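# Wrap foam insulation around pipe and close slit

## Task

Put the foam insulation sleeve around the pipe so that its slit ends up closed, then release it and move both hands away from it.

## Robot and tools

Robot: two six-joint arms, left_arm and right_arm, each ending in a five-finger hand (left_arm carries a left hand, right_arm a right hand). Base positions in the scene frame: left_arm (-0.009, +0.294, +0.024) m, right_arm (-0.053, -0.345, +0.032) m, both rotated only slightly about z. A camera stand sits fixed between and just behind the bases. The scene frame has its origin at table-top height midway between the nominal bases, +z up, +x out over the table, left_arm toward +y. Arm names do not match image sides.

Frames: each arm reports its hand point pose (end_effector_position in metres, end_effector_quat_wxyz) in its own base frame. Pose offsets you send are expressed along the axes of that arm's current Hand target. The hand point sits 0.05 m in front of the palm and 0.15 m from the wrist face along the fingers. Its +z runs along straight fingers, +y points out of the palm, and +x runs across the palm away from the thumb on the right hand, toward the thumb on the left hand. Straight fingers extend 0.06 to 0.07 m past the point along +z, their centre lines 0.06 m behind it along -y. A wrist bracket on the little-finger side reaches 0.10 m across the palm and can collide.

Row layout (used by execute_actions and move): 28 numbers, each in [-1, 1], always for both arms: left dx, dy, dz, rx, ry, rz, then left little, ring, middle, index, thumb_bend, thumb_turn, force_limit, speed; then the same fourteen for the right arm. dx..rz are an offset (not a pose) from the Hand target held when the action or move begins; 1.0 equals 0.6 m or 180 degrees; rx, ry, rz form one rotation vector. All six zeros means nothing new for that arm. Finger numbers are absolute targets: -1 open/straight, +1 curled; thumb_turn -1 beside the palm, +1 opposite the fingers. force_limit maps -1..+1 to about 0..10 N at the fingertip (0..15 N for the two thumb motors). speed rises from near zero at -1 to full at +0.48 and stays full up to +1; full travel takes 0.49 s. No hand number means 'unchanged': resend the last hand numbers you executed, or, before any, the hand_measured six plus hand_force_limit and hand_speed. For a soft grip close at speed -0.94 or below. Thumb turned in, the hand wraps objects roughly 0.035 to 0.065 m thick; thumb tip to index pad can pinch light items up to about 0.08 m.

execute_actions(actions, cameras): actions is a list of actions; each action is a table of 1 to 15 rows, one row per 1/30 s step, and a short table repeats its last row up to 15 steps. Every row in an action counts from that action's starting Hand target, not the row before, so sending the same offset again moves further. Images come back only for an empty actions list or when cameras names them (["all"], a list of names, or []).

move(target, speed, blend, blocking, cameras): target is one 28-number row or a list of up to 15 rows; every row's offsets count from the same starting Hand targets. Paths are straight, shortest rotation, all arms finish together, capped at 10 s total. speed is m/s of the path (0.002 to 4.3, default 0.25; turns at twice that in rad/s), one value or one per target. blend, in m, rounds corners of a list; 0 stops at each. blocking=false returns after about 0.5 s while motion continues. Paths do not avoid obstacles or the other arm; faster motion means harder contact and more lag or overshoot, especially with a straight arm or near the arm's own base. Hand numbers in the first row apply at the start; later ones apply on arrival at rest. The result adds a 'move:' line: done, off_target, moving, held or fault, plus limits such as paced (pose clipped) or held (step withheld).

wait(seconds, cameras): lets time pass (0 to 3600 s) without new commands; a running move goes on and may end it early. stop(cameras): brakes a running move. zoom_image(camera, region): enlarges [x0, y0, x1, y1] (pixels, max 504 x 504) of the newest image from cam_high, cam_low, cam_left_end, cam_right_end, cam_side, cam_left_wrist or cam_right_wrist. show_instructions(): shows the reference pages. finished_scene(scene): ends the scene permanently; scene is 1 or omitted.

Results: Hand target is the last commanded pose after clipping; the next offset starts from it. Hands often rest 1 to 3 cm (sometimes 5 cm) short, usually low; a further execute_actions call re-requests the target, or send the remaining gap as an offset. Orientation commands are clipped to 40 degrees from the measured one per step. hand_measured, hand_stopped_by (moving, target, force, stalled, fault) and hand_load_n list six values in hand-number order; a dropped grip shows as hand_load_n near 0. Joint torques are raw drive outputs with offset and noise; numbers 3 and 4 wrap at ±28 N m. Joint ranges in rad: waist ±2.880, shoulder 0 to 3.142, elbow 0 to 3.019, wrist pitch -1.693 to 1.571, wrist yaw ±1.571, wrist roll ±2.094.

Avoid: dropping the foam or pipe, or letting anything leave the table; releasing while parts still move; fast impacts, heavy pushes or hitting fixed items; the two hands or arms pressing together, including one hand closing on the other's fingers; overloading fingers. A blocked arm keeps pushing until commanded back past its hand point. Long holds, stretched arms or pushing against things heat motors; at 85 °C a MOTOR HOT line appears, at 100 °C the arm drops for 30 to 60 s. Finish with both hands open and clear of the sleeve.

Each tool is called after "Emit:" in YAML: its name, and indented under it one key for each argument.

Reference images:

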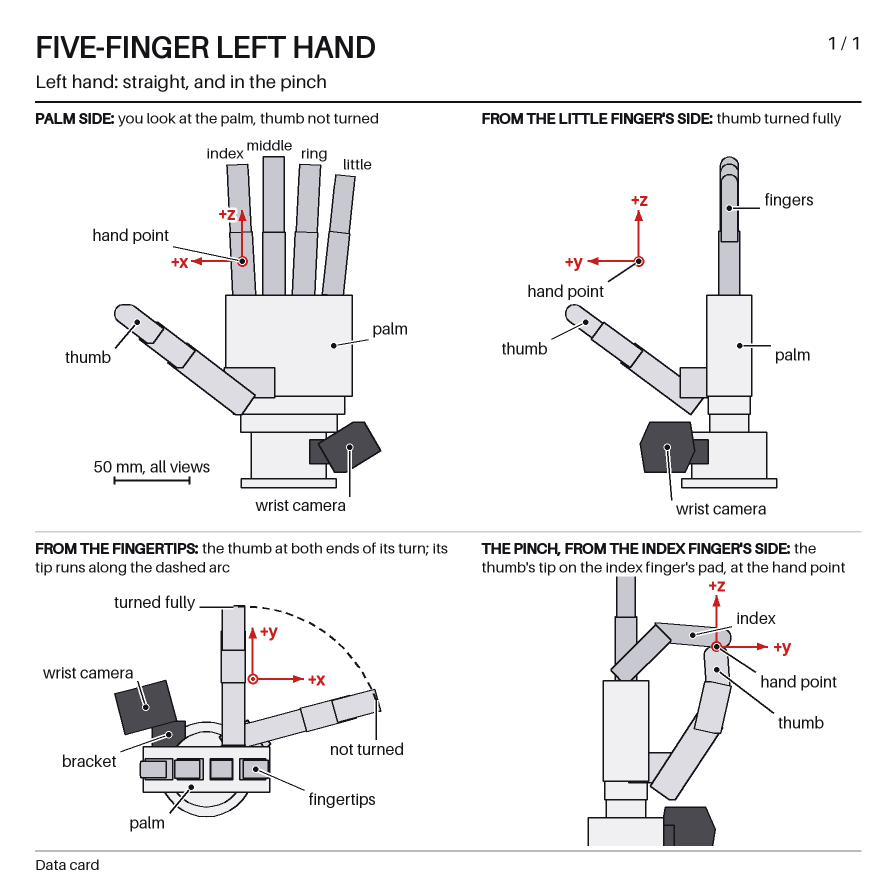

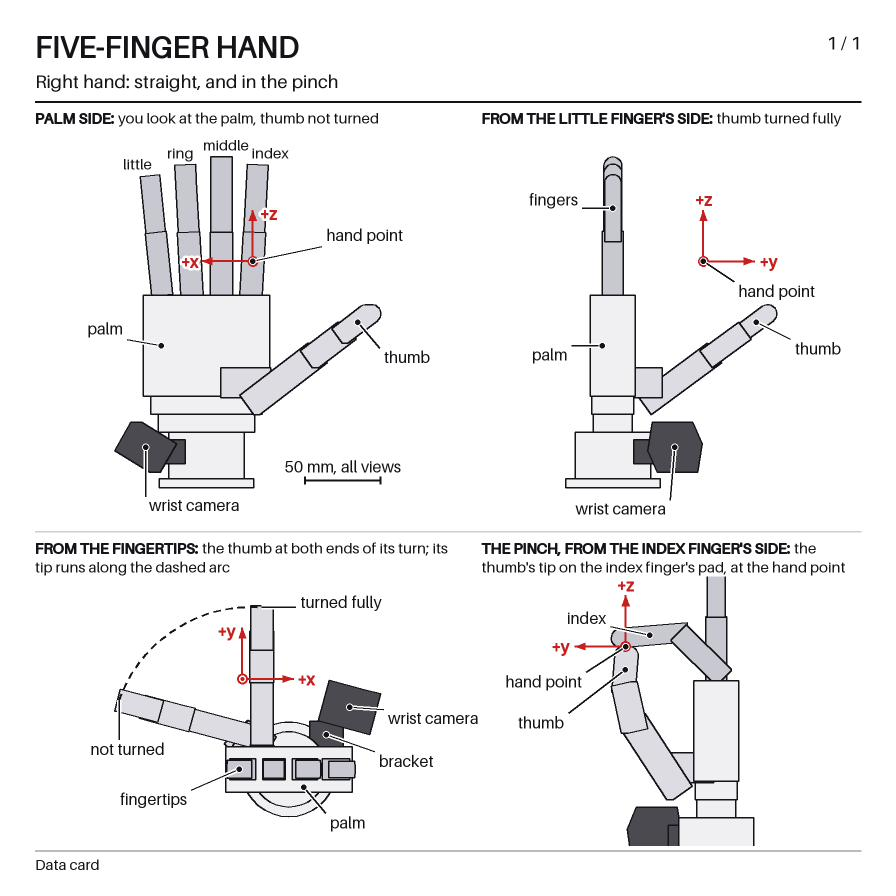

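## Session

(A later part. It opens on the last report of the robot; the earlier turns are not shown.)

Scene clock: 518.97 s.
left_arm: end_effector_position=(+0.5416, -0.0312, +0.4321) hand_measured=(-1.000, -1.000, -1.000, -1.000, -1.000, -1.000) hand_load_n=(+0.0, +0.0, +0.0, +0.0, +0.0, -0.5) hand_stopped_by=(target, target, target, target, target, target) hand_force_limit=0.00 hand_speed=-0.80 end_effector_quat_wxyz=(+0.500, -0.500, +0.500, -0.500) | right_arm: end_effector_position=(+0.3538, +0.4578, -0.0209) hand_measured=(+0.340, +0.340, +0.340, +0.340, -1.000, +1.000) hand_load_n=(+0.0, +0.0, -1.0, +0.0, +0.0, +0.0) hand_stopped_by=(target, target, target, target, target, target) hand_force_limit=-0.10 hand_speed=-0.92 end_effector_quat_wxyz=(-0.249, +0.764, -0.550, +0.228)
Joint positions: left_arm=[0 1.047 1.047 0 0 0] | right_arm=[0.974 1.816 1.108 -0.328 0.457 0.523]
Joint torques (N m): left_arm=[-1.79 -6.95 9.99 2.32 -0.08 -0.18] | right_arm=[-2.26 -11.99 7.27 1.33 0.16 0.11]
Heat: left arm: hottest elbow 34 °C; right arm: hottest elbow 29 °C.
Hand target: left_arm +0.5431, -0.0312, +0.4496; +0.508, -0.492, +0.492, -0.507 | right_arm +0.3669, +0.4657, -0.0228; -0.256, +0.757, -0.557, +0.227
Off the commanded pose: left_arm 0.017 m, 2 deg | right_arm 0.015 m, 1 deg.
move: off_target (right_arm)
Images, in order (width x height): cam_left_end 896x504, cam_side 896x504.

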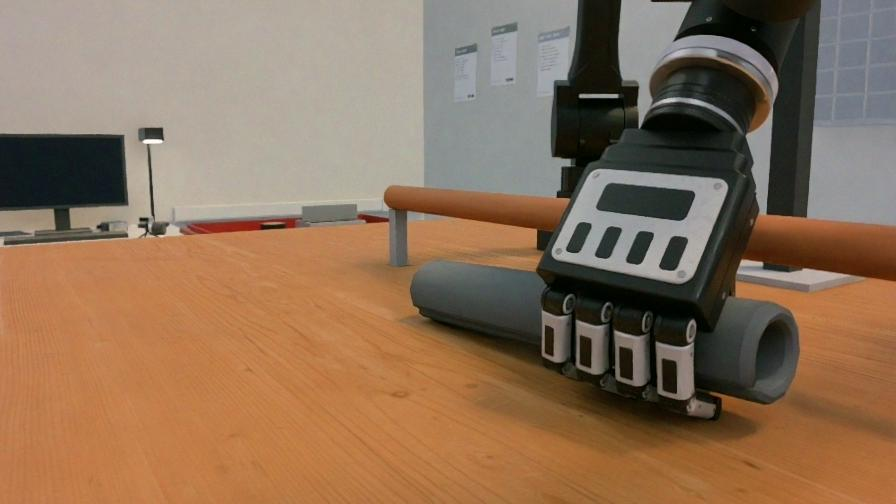

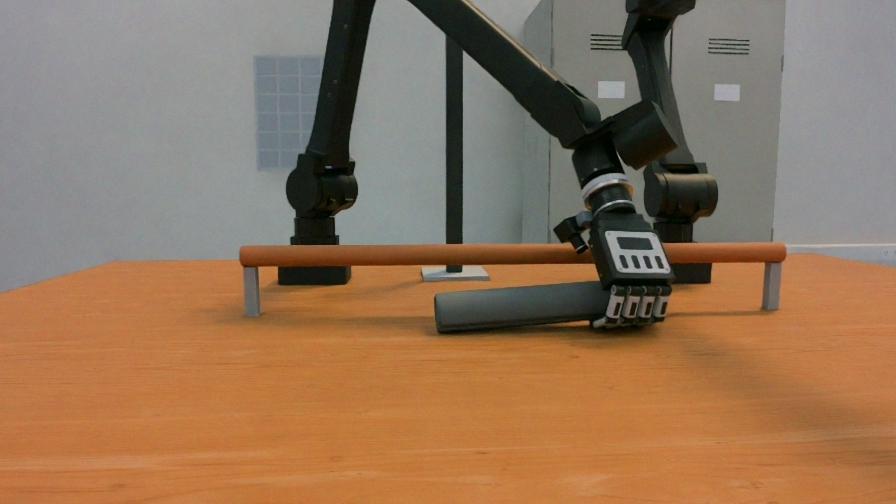

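Emit:
move:
  target:
    - [0,0,0,0,0,0,-1,-1,-1,-1,-1,-1,0,-0.8,0.0009,-0.0096,-0.0115,0,0,0,0.15,0.15,0.15,0.15,-1,1,-0.1,-0.92]
  speed: 0.02
  cameras: ["cam_side","cam_left_end","cam_high"]

Scene clock: 520.30 s.
left_arm: end_effector_position=(+0.5416, -0.0312, +0.4321) hand_measured=(-1.000, -1.000, -1.000, -1.000, -1.000, -1.000) hand_load_n=(+0.0, +0.0, +0.0, +0.0, +0.0, +0.0) hand_stopped_by=(target, target, target, target, target, target) hand_force_limit=0.00 hand_speed=-0.80 end_effector_quat_wxyz=(+0.500, -0.500, +0.500, -0.500) | right_arm: end_effector_position=(+0.3586, +0.4649, -0.0128) hand_measured=(+0.150, +0.150, +0.152, +0.150, -1.000, +1.000) hand_load_n=(+0.0, +0.0, -6.5, +0.0, +0.0, +0.0) hand_stopped_by=(target, target, target, target, target, target) hand_force_limit=-0.10 hand_speed=-0.92 end_effector_quat_wxyz=(-0.258, +0.761, -0.550, +0.227)
Joint positions: left_arm=[0 1.047 1.047 0 0 0] | right_arm=[0.974 1.813 1.124 -0.328 0.456 0.523]
Joint torques (N m): left_arm=[-1.55 -7 9.94 2.35 -0.08 -0.21] | right_arm=[-2.37 -13.1 6.74 0.38 0.16 0.12]
Heat: left arm: hottest elbow 34 °C; right arm: hottest elbow 29 °C.
Hand target: left_arm +0.5431, -0.0312, +0.4496; +0.508, -0.492, +0.492, -0.507 | right_arm +0.3668, +0.4657, -0.0138; -0.256, +0.757, -0.557, +0.227
Off the commanded pose: left_arm 0.017 m, 2 deg | right_arm 0.008 m, 1 deg.
move: done
Images, in order (width x height): cam_high 896x504, cam_left_end 896x504, cam_side 896x504.

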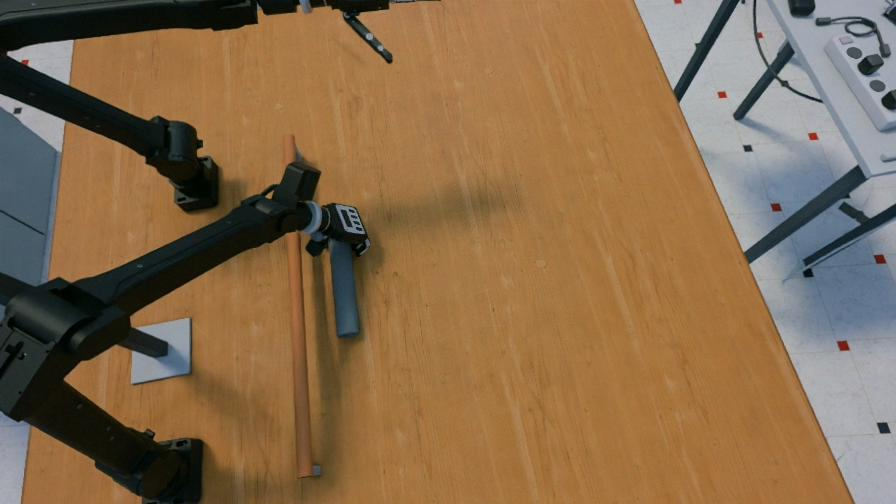

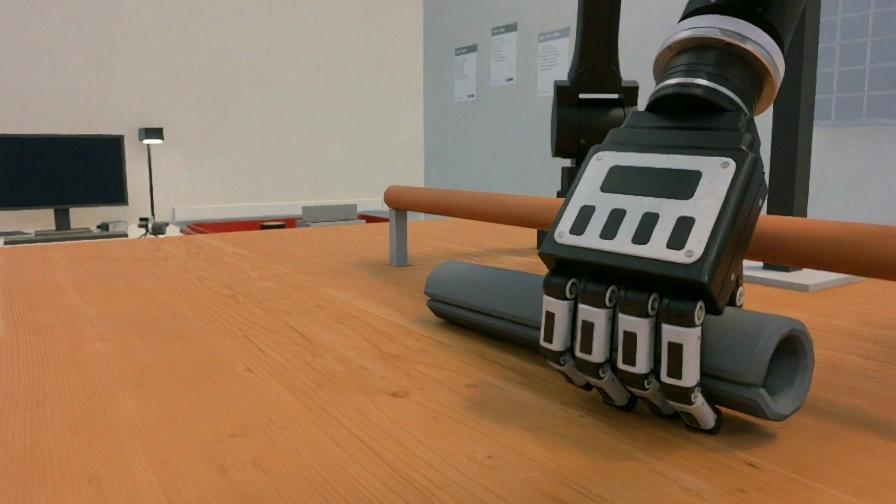

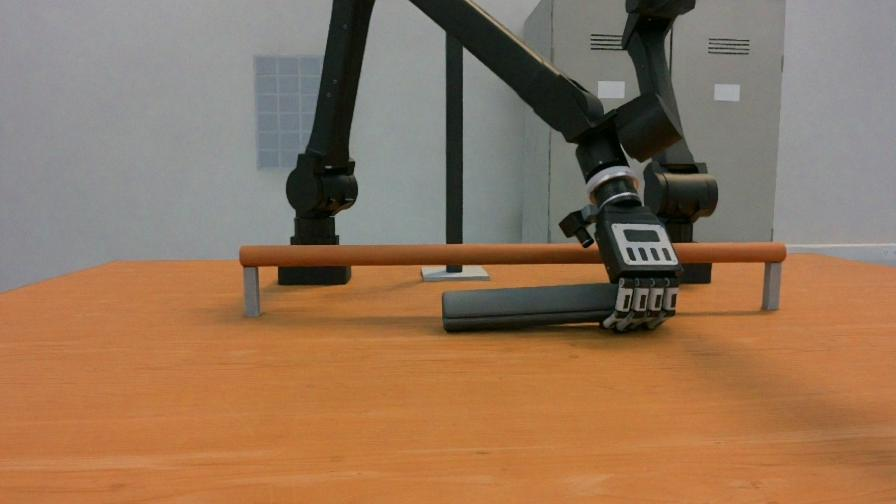

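Emit:
move:
  target:
    - [0,0,0,0,0,0,-1,-1,-1,-1,-1,-1,0,-0.8,0.0009,-0.0107,-0.0128,0,0,0,0.15,0.15,0.15,0.15,-1,1,-0.1,-0.92]
    - [0,0,0,0,0,0,-1,-1,-1,-1,-1,-1,0,-0.8,0.0009,-0.0107,-0.0128,0,0,0,-0.1,-0.1,-0.1,-0.1,-1,1,-0.1,-0.8]
  speed: 0.02
  cameras: ["cam_side","cam_left_end","cam_high"]

Scene clock: 522.03 s.
left_arm: end_effector_position=(+0.5416, -0.0312, +0.4321) hand_measured=(-1.000, -1.000, -1.000, -1.000, -1.000, -1.000) hand_load_n=(+0.0, +0.0, +0.0, -0.5, +0.0, -0.5) hand_stopped_by=(target, target, target, target, target, target) hand_force_limit=0.00 hand_speed=-0.80 end_effector_quat_wxyz=(+0.500, -0.500, +0.500, -0.500) | right_arm: end_effector_position=(+0.3593, +0.4667, -0.0013) hand_measured=(-0.100, -0.100, -0.098, -0.100, -1.000, +1.000) hand_load_n=(+0.0, +0.0, -5.0, +0.0, +0.0, +0.0) hand_stopped_by=(target, target, target, target, target, target) hand_force_limit=-0.10 hand_speed=-0.80 end_effector_quat_wxyz=(-0.261, +0.759, -0.552, +0.226)
Joint positions: left_arm=[0 1.047 1.047 0 0 0] | right_arm=[0.974 1.796 1.134 -0.351 0.455 0.527]
Joint torques (N m): left_arm=[-1.96 -7.12 9.94 2.33 -0.09 -0.18] | right_arm=[-2.55 -12.45 6.68 0.35 0.22 0.08]
Heat: left arm: hottest elbow 34 °C; right arm: hottest elbow 29 °C.
Hand target: left_arm +0.5431, -0.0312, +0.4496; +0.508, -0.492, +0.492, -0.507 | right_arm +0.3668, +0.4657, -0.0038; -0.256, +0.757, -0.557, +0.227
Off the commanded pose: left_arm 0.017 m, 2 deg | right_arm 0.008 m, 1 deg.
move: done; target 2's new numbers were sent with right_arm's hand 0.012 m and 1 deg from that target
Images, in order (width x height): cam_high 896x504, cam_left_end 896x504, cam_side 896x504.

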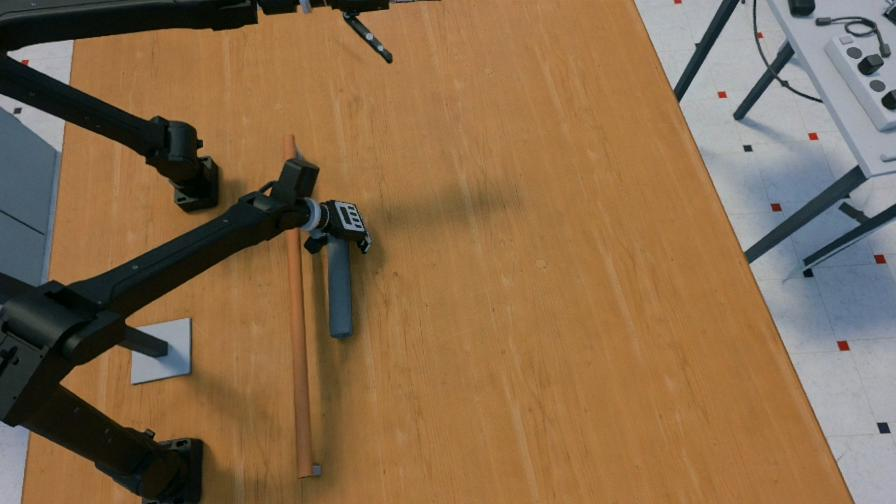

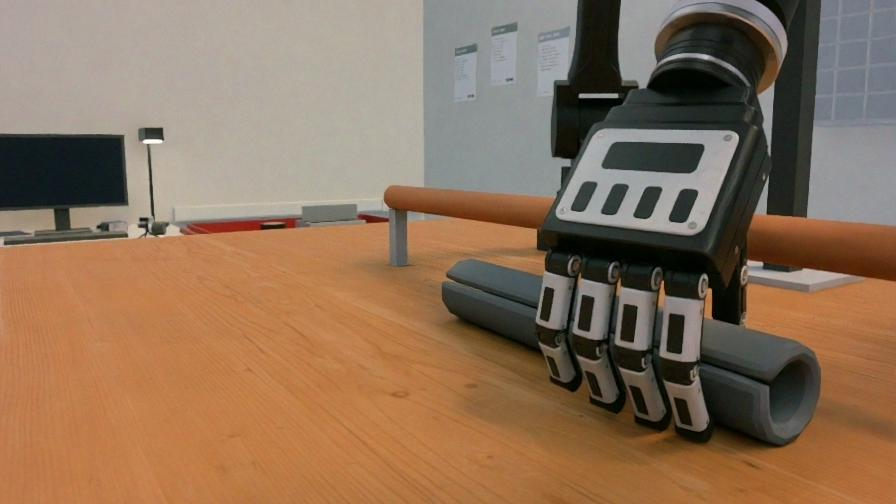

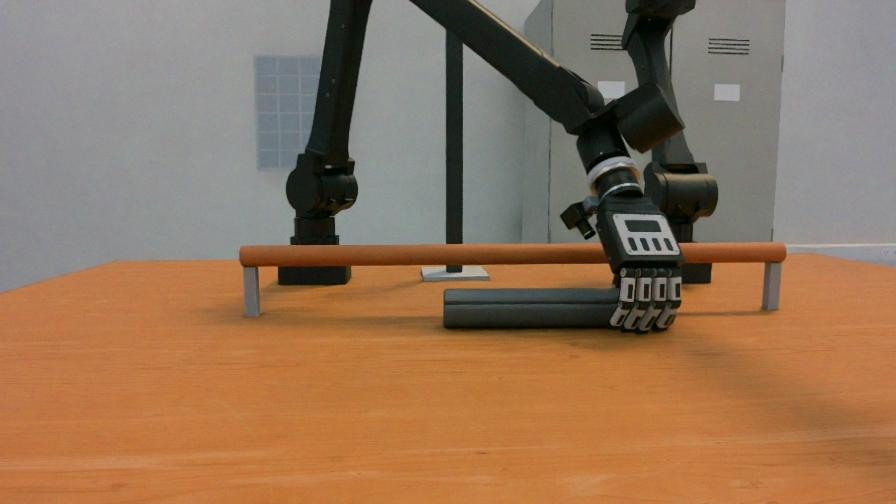

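Emit:
zoom_image:
  camera: "cam_left_end"
  region: [430, 240, 830, 460]

Emit:
zoom_image:
  camera: "cam_left_end"
  region: [720, 320, 840, 460]

Scaled by 1.260.

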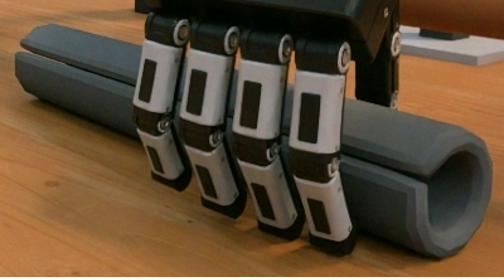

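Scaled by 3.600.

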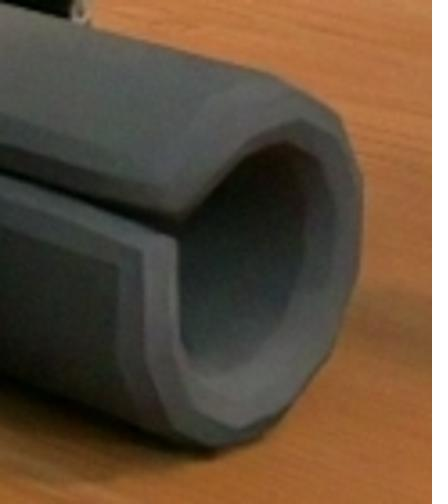

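Emit:
move:
  target:
    - [0,0,0,0,0,0,-1,-1,-1,-1,-1,-1,0,-0.8,0.0073,-0.0800,-0.0958,0,0,0,-0.1,-0.1,-0.1,-0.1,-1,1,-0.1,-0.8]
    - [0,0,0,0,0,0,-1,-1,-1,-1,-1,-1,0,-0.8,0.0145,-0.1600,-0.1915,0,0,0,-0.1,-0.1,-0.1,-0.1,-1,1,-0.1,-0.8]
  speed: [0.05,0.1]
  cameras: ["cam_side","cam_left_end","cam_high"]

Emit:
zoom_image:
  camera: "cam_high"
  region: [270, 180, 430, 360]

Emit:
zoom_image:
  camera: "cam_left_end"
  region: [720, 320, 840, 460]

Scene clock: 527.30 s.
left_arm: end_effector_position=(+0.5416, -0.0312, +0.4321) hand_measured=(-1.000, -1.000, -1.000, -1.000, -1.000, -1.000) hand_load_n=(+0.0, +0.0, +0.0, +0.0, +0.0, -0.5) hand_stopped_by=(target, target, target, target, target, target) hand_force_limit=0.00 hand_speed=-0.80 end_effector_quat_wxyz=(+0.500, -0.500, +0.500, -0.500) | right_arm: end_effector_position=(+0.3526, +0.4575, +0.1139) hand_measured=(-0.100, -0.100, -0.098, -0.100, -1.000, +1.000) hand_load_n=(+0.0, +0.0, +0.0, +0.0, +0.0, +0.0) hand_stopped_by=(target, target, target, target, target, target) hand_force_limit=-0.10 hand_speed=-0.80 end_effector_quat_wxyz=(-0.230, +0.770, -0.551, +0.226)
Joint positions: left_arm=[0 1.047 1.047 0 0 0] | right_arm=[0.974 1.652 1.304 -0.73 0.453 0.53]
Joint torques (N m): left_arm=[-1.79 -7.06 9.92 2.33 -0.06 -0.22] | right_arm=[-2.55 -14.56 9.42 0.23 0.32 0.05]
Heat: left arm: hottest elbow 34 °C; right arm: hottest elbow 29 °C.
Hand target: left_arm +0.5431, -0.0312, +0.4496; +0.508, -0.492, +0.492, -0.507 | right_arm +0.3668, +0.4657, +0.1462; -0.256, +0.757, -0.557, +0.227
Off the commanded pose: left_arm 0.017 m, 2 deg | right_arm 0.036 m, 3 deg.
move: off_target (right_arm)
Images, in order (width x height): cam_high 896x504, cam_left_end 896x504, cam_side 896x504.

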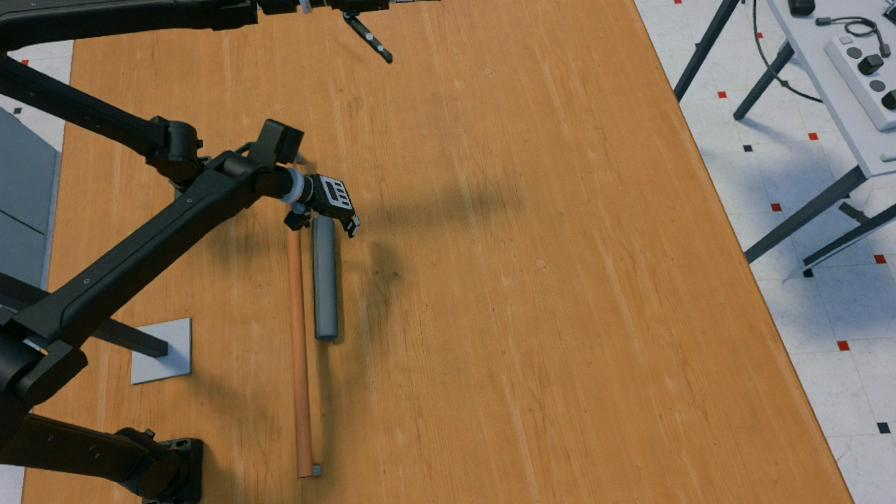

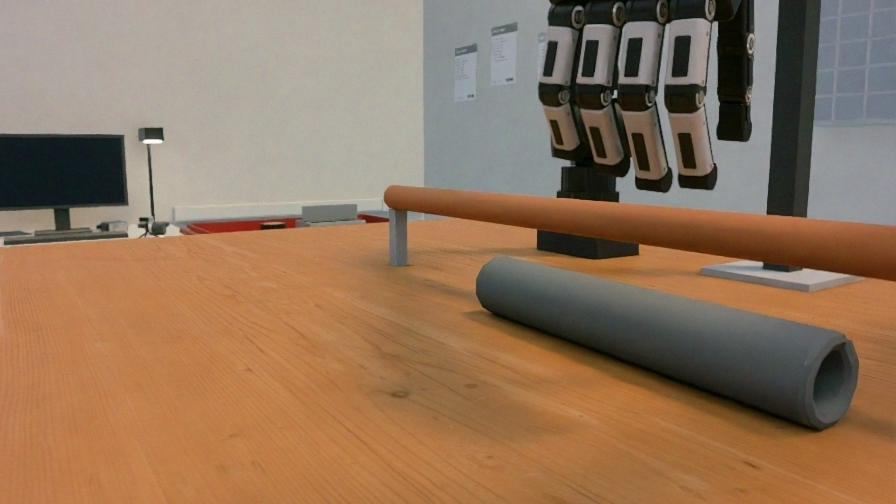

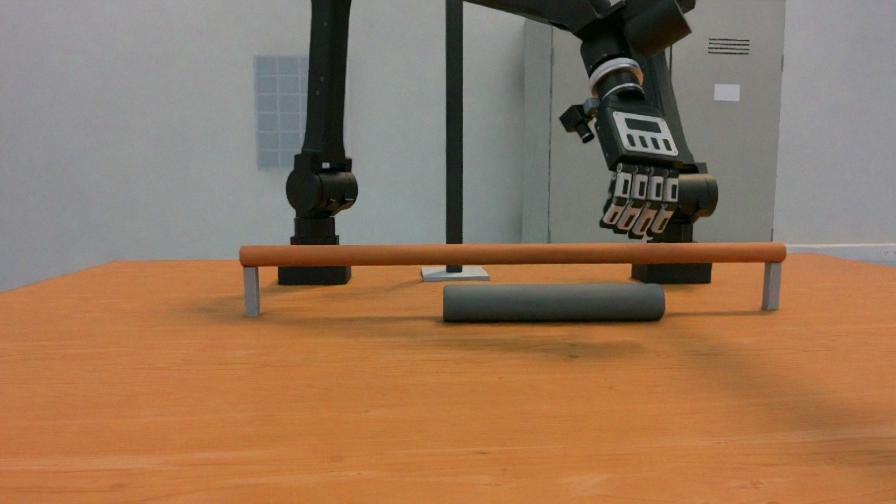

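Scaled by 2.800.

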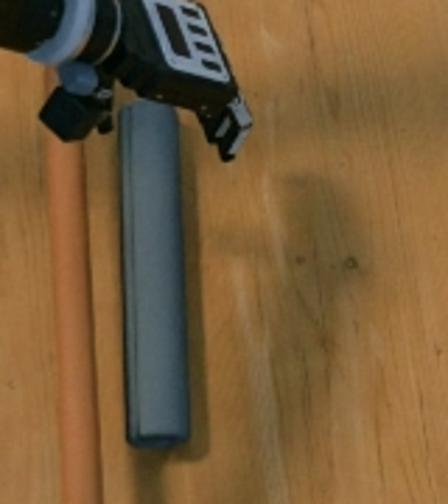

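Scaled by 3.600.

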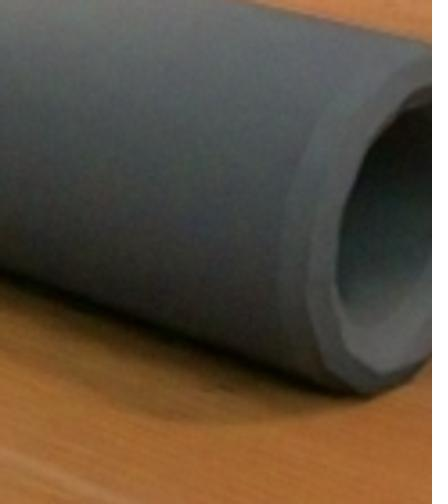

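Emit:
move:
  target:
    - [0,0,0,0,0,0,-1,-1,-1,-1,-1,-1,0,-0.8,0.0477,0.2150,-0.1412,-0.2227,0.0093,0.0810,-1,-1,-1,-1,-1,-1,-0.1,0]
  speed: 0.15
  cameras: ["cam_side","cam_left_end","cam_high","cam_right_end"]

Scene clock: 532.27 s.
left_arm: end_effector_position=(+0.5416, -0.0312, +0.4321) hand_measured=(-1.000, -1.000, -1.000, -1.000, -1.000, -1.000) hand_load_n=(+0.0, +0.0, +0.0, +0.0, +0.0, +0.0) hand_stopped_by=(target, target, target, target, target, target) hand_force_limit=0.00 hand_speed=-0.80 end_effector_quat_wxyz=(+0.500, -0.500, +0.500, -0.500) | right_arm: end_effector_position=(+0.2227, +0.3969, +0.1159) hand_measured=(-1.000, -1.000, -1.000, -1.000, -1.000, -1.000) hand_load_n=(+0.0, +0.0, +0.0, +0.0, +0.0, +0.0) hand_stopped_by=(target, target, target, target, target, target) hand_force_limit=-0.10 hand_speed=0.00 end_effector_quat_wxyz=(+0.012, +0.727, -0.686, +0.003)
Joint positions: left_arm=[0 1.047 1.047 0 0 0] | right_arm=[0.917 1.626 1.304 -1.272 0.003 0.859]
Joint torques (N m): left_arm=[-1.96 -7 9.96 2.33 -0.08 -0.22] | right_arm=[-2.43 -13.8 6.32 -0.39 -0.12 0.1]
Heat: left arm: hottest elbow 34 °C; right arm: hottest elbow 29 °C.
Hand target: left_arm +0.5431, -0.0312, +0.4496; +0.508, -0.492, +0.492, -0.507 | right_arm +0.2277, +0.3948, +0.1301; +0.000, +0.720, -0.694, +0.000
Off the commanded pose: left_arm 0.017 m, 2 deg | right_arm 0.015 m, 2 deg.
move: off_target (right_arm)
Images, in order (width x height): cam_high 896x504, cam_left_end 896x504, cam_right_end 896x504, cam_side 896x504.

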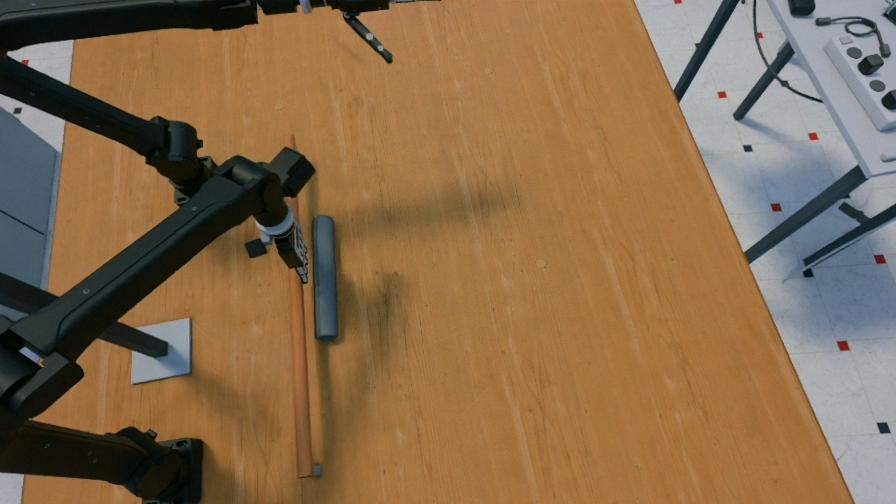

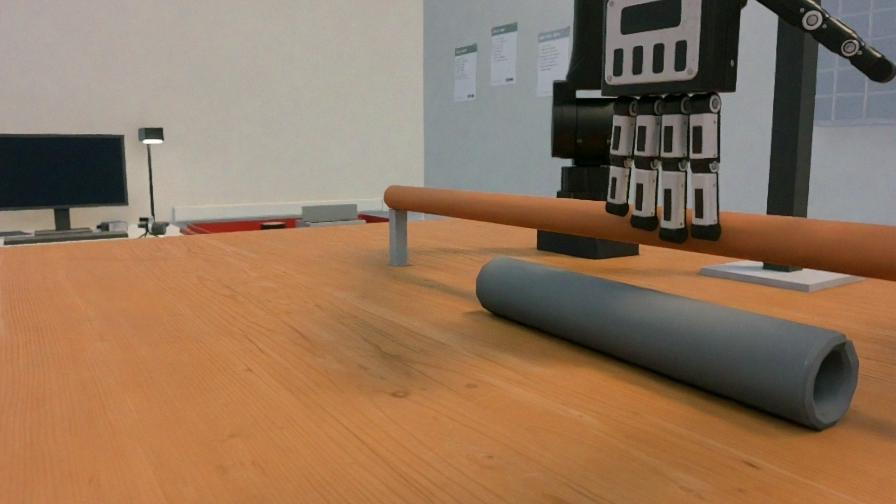

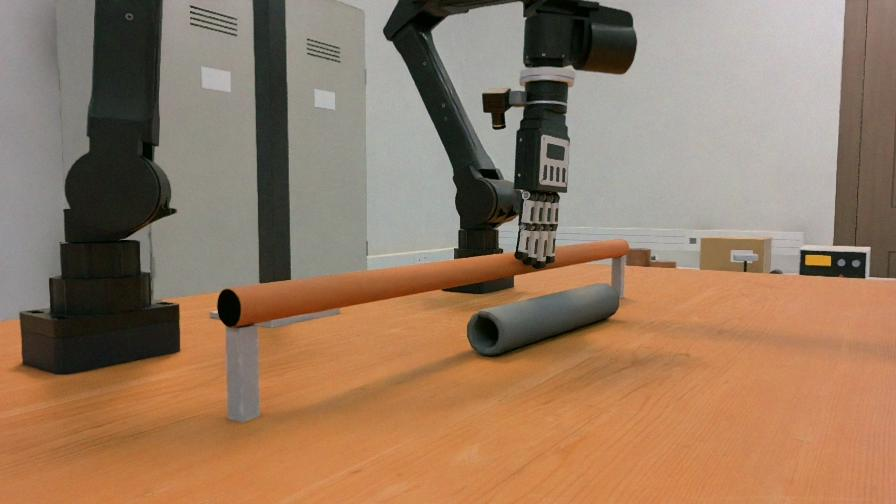

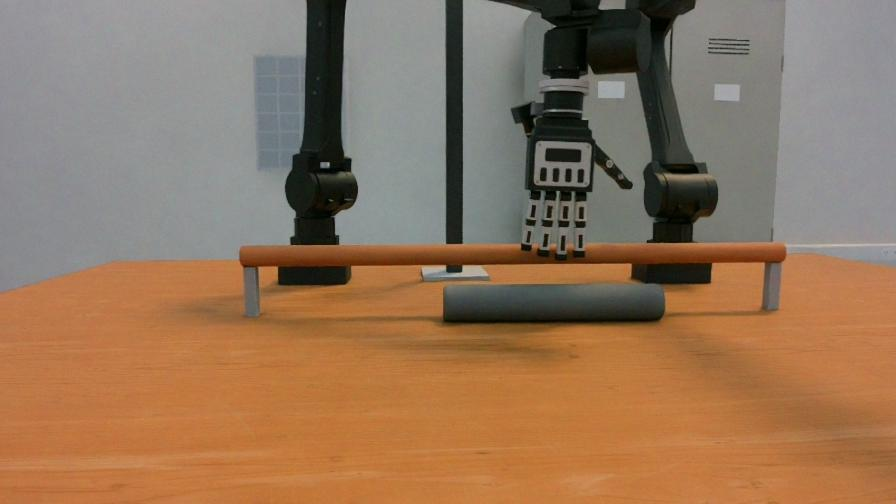

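Emit:
zoom_image:
  camera: "cam_high"
  region: [250, 200, 370, 350]

Emit:
zoom_image:
  camera: "cam_right_end"
  region: [450, 270, 560, 380]

Scaled by 3.360.

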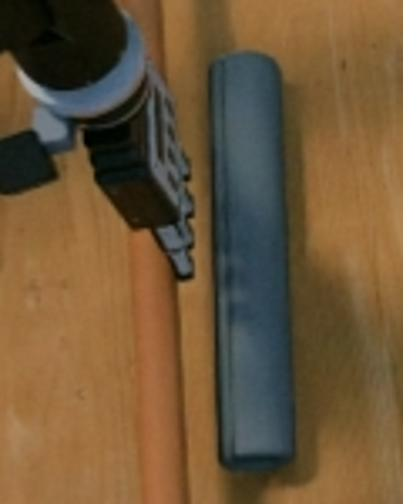

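Scaled by 4.582.

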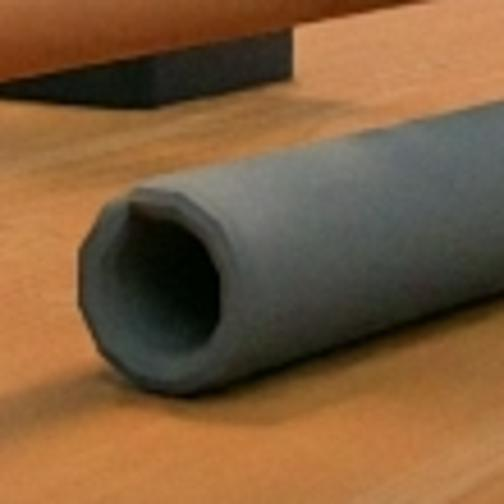

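Emit:
move:
  target:
    - [0,0,0,0,0,0,-1,-1,-1,-1,-1,-1,0,-0.8,0.0003,-0.0083,0.0917,0,0,0,-1,-1,-1,-1,-1,-1,-0.1,0]
    - [0,0,0,0,0,0,-1,-1,-1,-1,-1,-1,0,-0.8,0.0003,-0.0083,0.1100,0,0,0,-1,-1,-1,-1,-1,-1,-0.1,0]
    - [0,0,0,0,0,0,-1,-1,-1,-1,-1,-1,0,-0.8,0.0038,-0.1033,0.1100,0,0,0,-1,-1,-1,-1,-1,-1,-0.1,0]
    - [0,0,0,0,0,0,-1,-1,-1,-1,-1,-1,0,-0.8,0.0038,-0.1033,0.0500,0,0,0,-1,-1,-1,-1,-1,-1,-0.1,0]
  speed: [0.08,0.04,0.05,0.08]
  cameras: ["cam_left_end","cam_high","cam_right_end"]

Emit:
zoom_image:
  camera: "cam_left_end"
  region: [690, 310, 870, 460]

Scene clock: 538.60 s.
left_arm: end_effector_position=(+0.5416, -0.0312, +0.4321) hand_measured=(-1.000, -1.000, -1.000, -1.000, -1.000, -1.000) hand_load_n=(+0.0, +0.0, +0.0, +0.0, +0.0, -0.5) hand_stopped_by=(target, target, target, target, target, target) hand_force_limit=0.00 hand_speed=-0.80 end_effector_quat_wxyz=(+0.500, -0.500, +0.500, -0.500) | right_arm: end_effector_position=(+0.2749, +0.3871, +0.0753) hand_measured=(-1.000, -1.000, -1.000, -1.000, -1.000, -1.000) hand_load_n=(+0.0, +0.0, +0.0, +0.0, +0.0, -0.5) hand_stopped_by=(target, target, target, target, target, target) hand_force_limit=-0.10 hand_speed=0.00 end_effector_quat_wxyz=(+0.028, +0.721, -0.693, +0.001)
Joint positions: left_arm=[0 1.047 1.047 0 0 0] | right_arm=[0.819 1.746 1.344 -1.224 0.001 0.78]
Joint torques (N m): left_arm=[-1.73 -7.12 9.95 2.33 -0.07 -0.2] | right_arm=[-2.49 -14.62 8.35 -0.32 -0.07 -0.04]
Heat: left arm: hottest elbow 34 °C; right arm: hottest elbow 29 °C.
Hand target: left_arm +0.5431, -0.0312, +0.4496; +0.508, -0.492, +0.492, -0.507 | right_arm +0.2896, +0.3949, +0.1002; +0.000, +0.720, -0.694, +0.000
Off the commanded pose: left_arm 0.017 m, 2 deg | right_arm 0.030 m, 3 deg.
move: off_target (right_arm)
Images, in order (width x height): cam_high 896x504, cam_left_end 896x504, cam_right_end 896x504.

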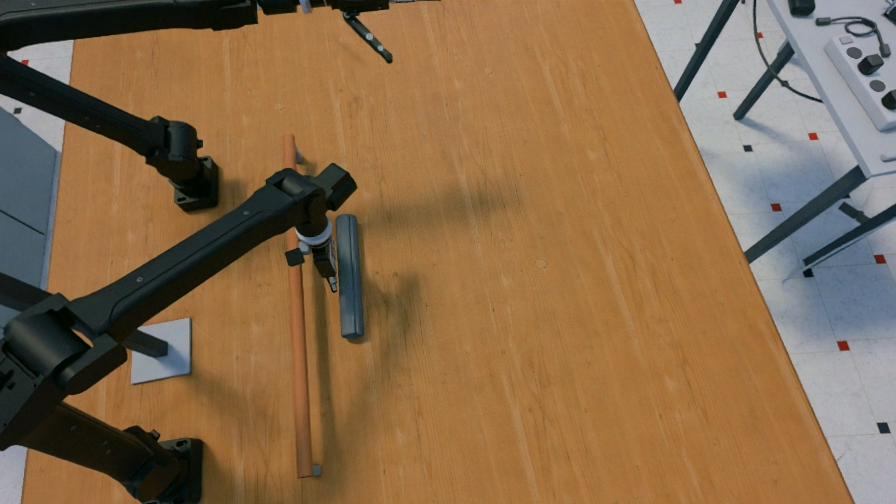

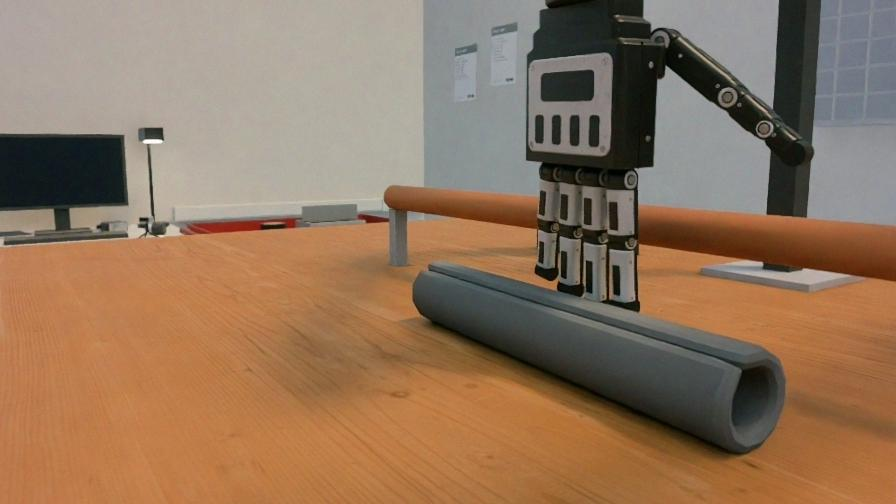

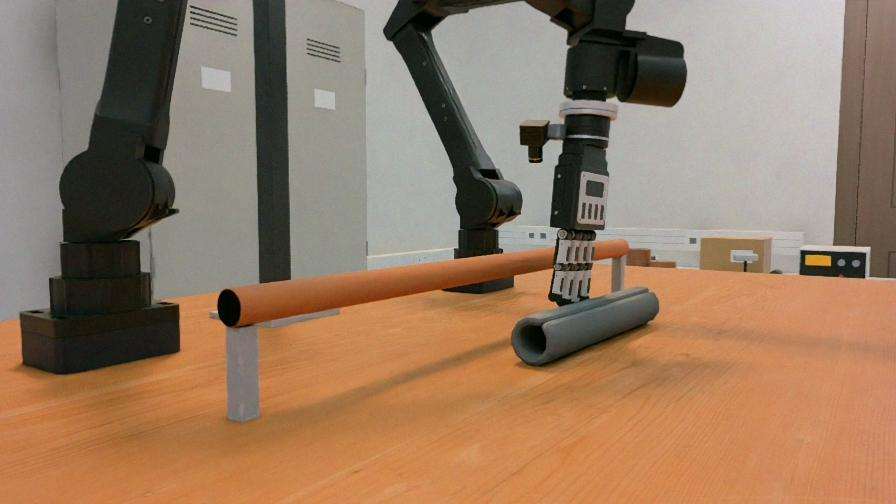

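Scaled by 2.800.

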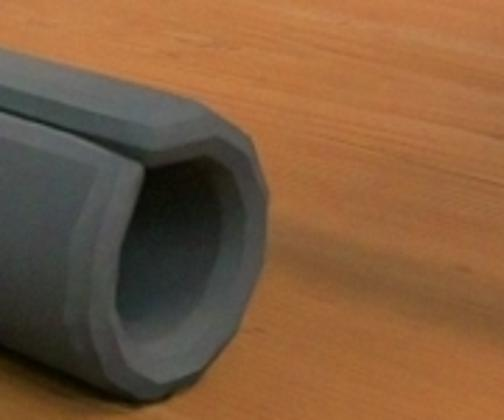

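Emit:
move:
  target:
    - [0,0,0,0,0,0,-1,-1,-1,-1,-1,-1,0,-0.8,0.0000,-0.0017,-0.0333,0,0,0,-1,-1,-1,-1,-1,-1,-0.1,0]
    - [0,0,0,0,0,0,-1,-1,-1,-1,-1,-1,0,-0.8,0.0003,-0.0067,0.0500,0,0,0,-1,-1,-1,-1,-1,-1,-0.1,0]
    - [0,0,0,0,0,0,-1,-1,-1,-1,-1,-1,0,-0.8,0.0003,-0.0067,0.0617,0,0,0,-1,-1,-1,-1,-1,-1,-0.1,0]
    - [0,0,0,0,0,0,-1,-1,-1,-1,-1,-1,0,-0.8,0.0038,-0.1000,0.0617,0,0,0,-1,-1,-1,-1,-1,-1,-0.1,0]
    - [0,0,0,0,0,0,-1,-1,-1,-1,-1,-1,0,-0.8,0.0038,-0.1000,-0.0167,0,0,0,-1,-1,-1,-1,-1,-1,-0.1,0]
  speed: [0.08,0.08,0.04,0.05,0.08]
  cameras: ["cam_left_end","cam_high","cam_right_end"]

Emit:
zoom_image:
  camera: "cam_left_end"
  region: [560, 330, 740, 504]

Scene clock: 544.37 s.
left_arm: end_effector_position=(+0.5416, -0.0312, +0.4321) hand_measured=(-1.000, -1.000, -1.000, -1.000, -1.000, -1.000) hand_load_n=(+0.0, +0.0, +0.0, +0.0, +0.0, -0.5) hand_stopped_by=(target, target, target, target, target, target) hand_force_limit=0.00 hand_speed=-0.80 end_effector_quat_wxyz=(+0.500, -0.500, +0.500, -0.500) | right_arm: end_effector_position=(+0.3341, +0.3893, +0.0821) hand_measured=(-1.000, -1.000, -1.000, -1.000, -1.000, -1.000) hand_load_n=(-0.5, +0.0, +0.0, -0.5, +0.0, +0.0) hand_stopped_by=(target, target, target, target, target, target) hand_force_limit=-0.10 hand_speed=0.00 end_effector_quat_wxyz=(+0.030, +0.721, -0.693, -0.003)
Joint positions: left_arm=[0 1.047 1.047 0 0 0] | right_arm=[0.74 1.85 1.509 -1.29 -0.001 0.701]
Joint torques (N m): left_arm=[-1.79 -7.24 9.95 2.28 -0.09 -0.2] | right_arm=[-2.14 -16.97 8.61 -0.72 0.05 -0.06]
Heat: left arm: hottest elbow 34 °C; right arm: hottest elbow 29 °C.
Hand target: left_arm +0.5431, -0.0312, +0.4496; +0.508, -0.492, +0.492, -0.507 | right_arm +0.3497, +0.3948, +0.1103; +0.000, +0.720, -0.694, +0.000
Off the commanded pose: left_arm 0.017 m, 2 deg | right_arm 0.033 m, 3 deg.
move: off_target (right_arm)
Images, in order (width x height): cam_high 896x504, cam_left_end 896x504, cam_right_end 896x504.

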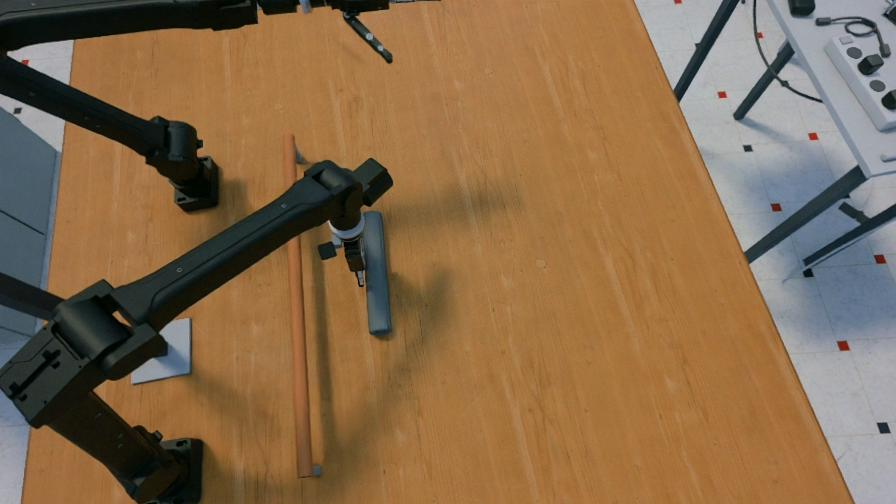

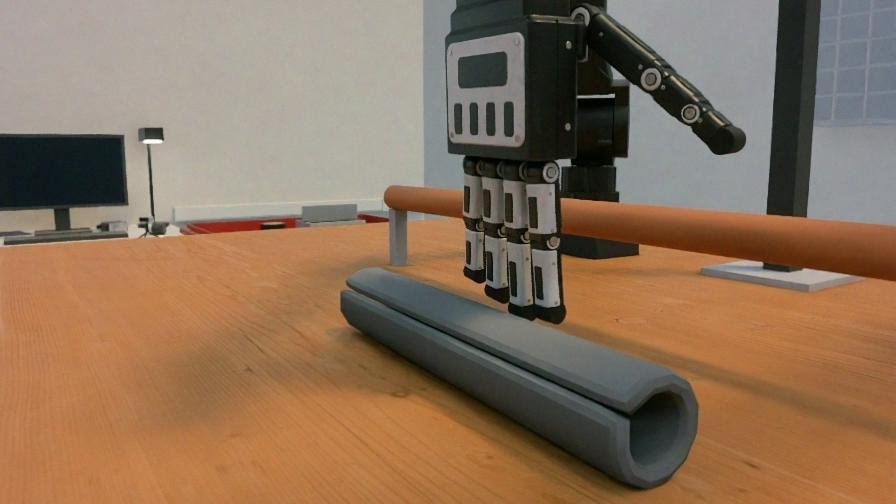

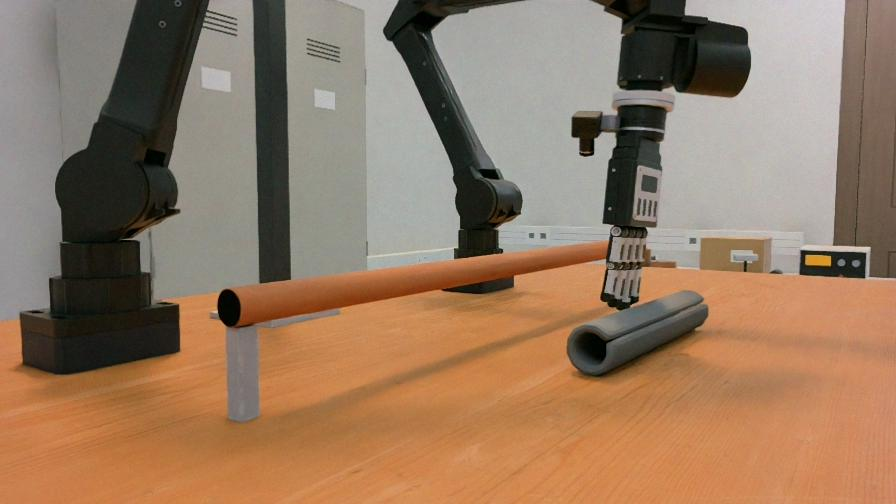

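Scaled by 2.800.

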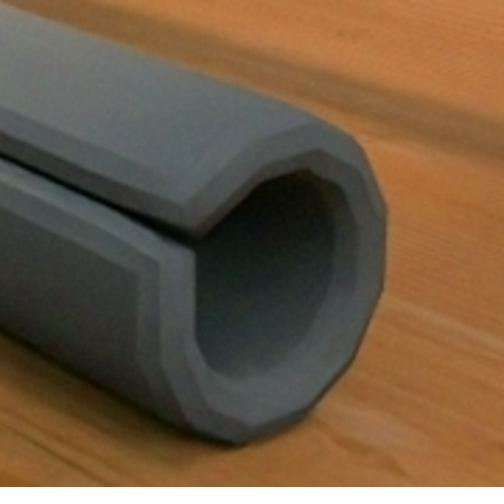

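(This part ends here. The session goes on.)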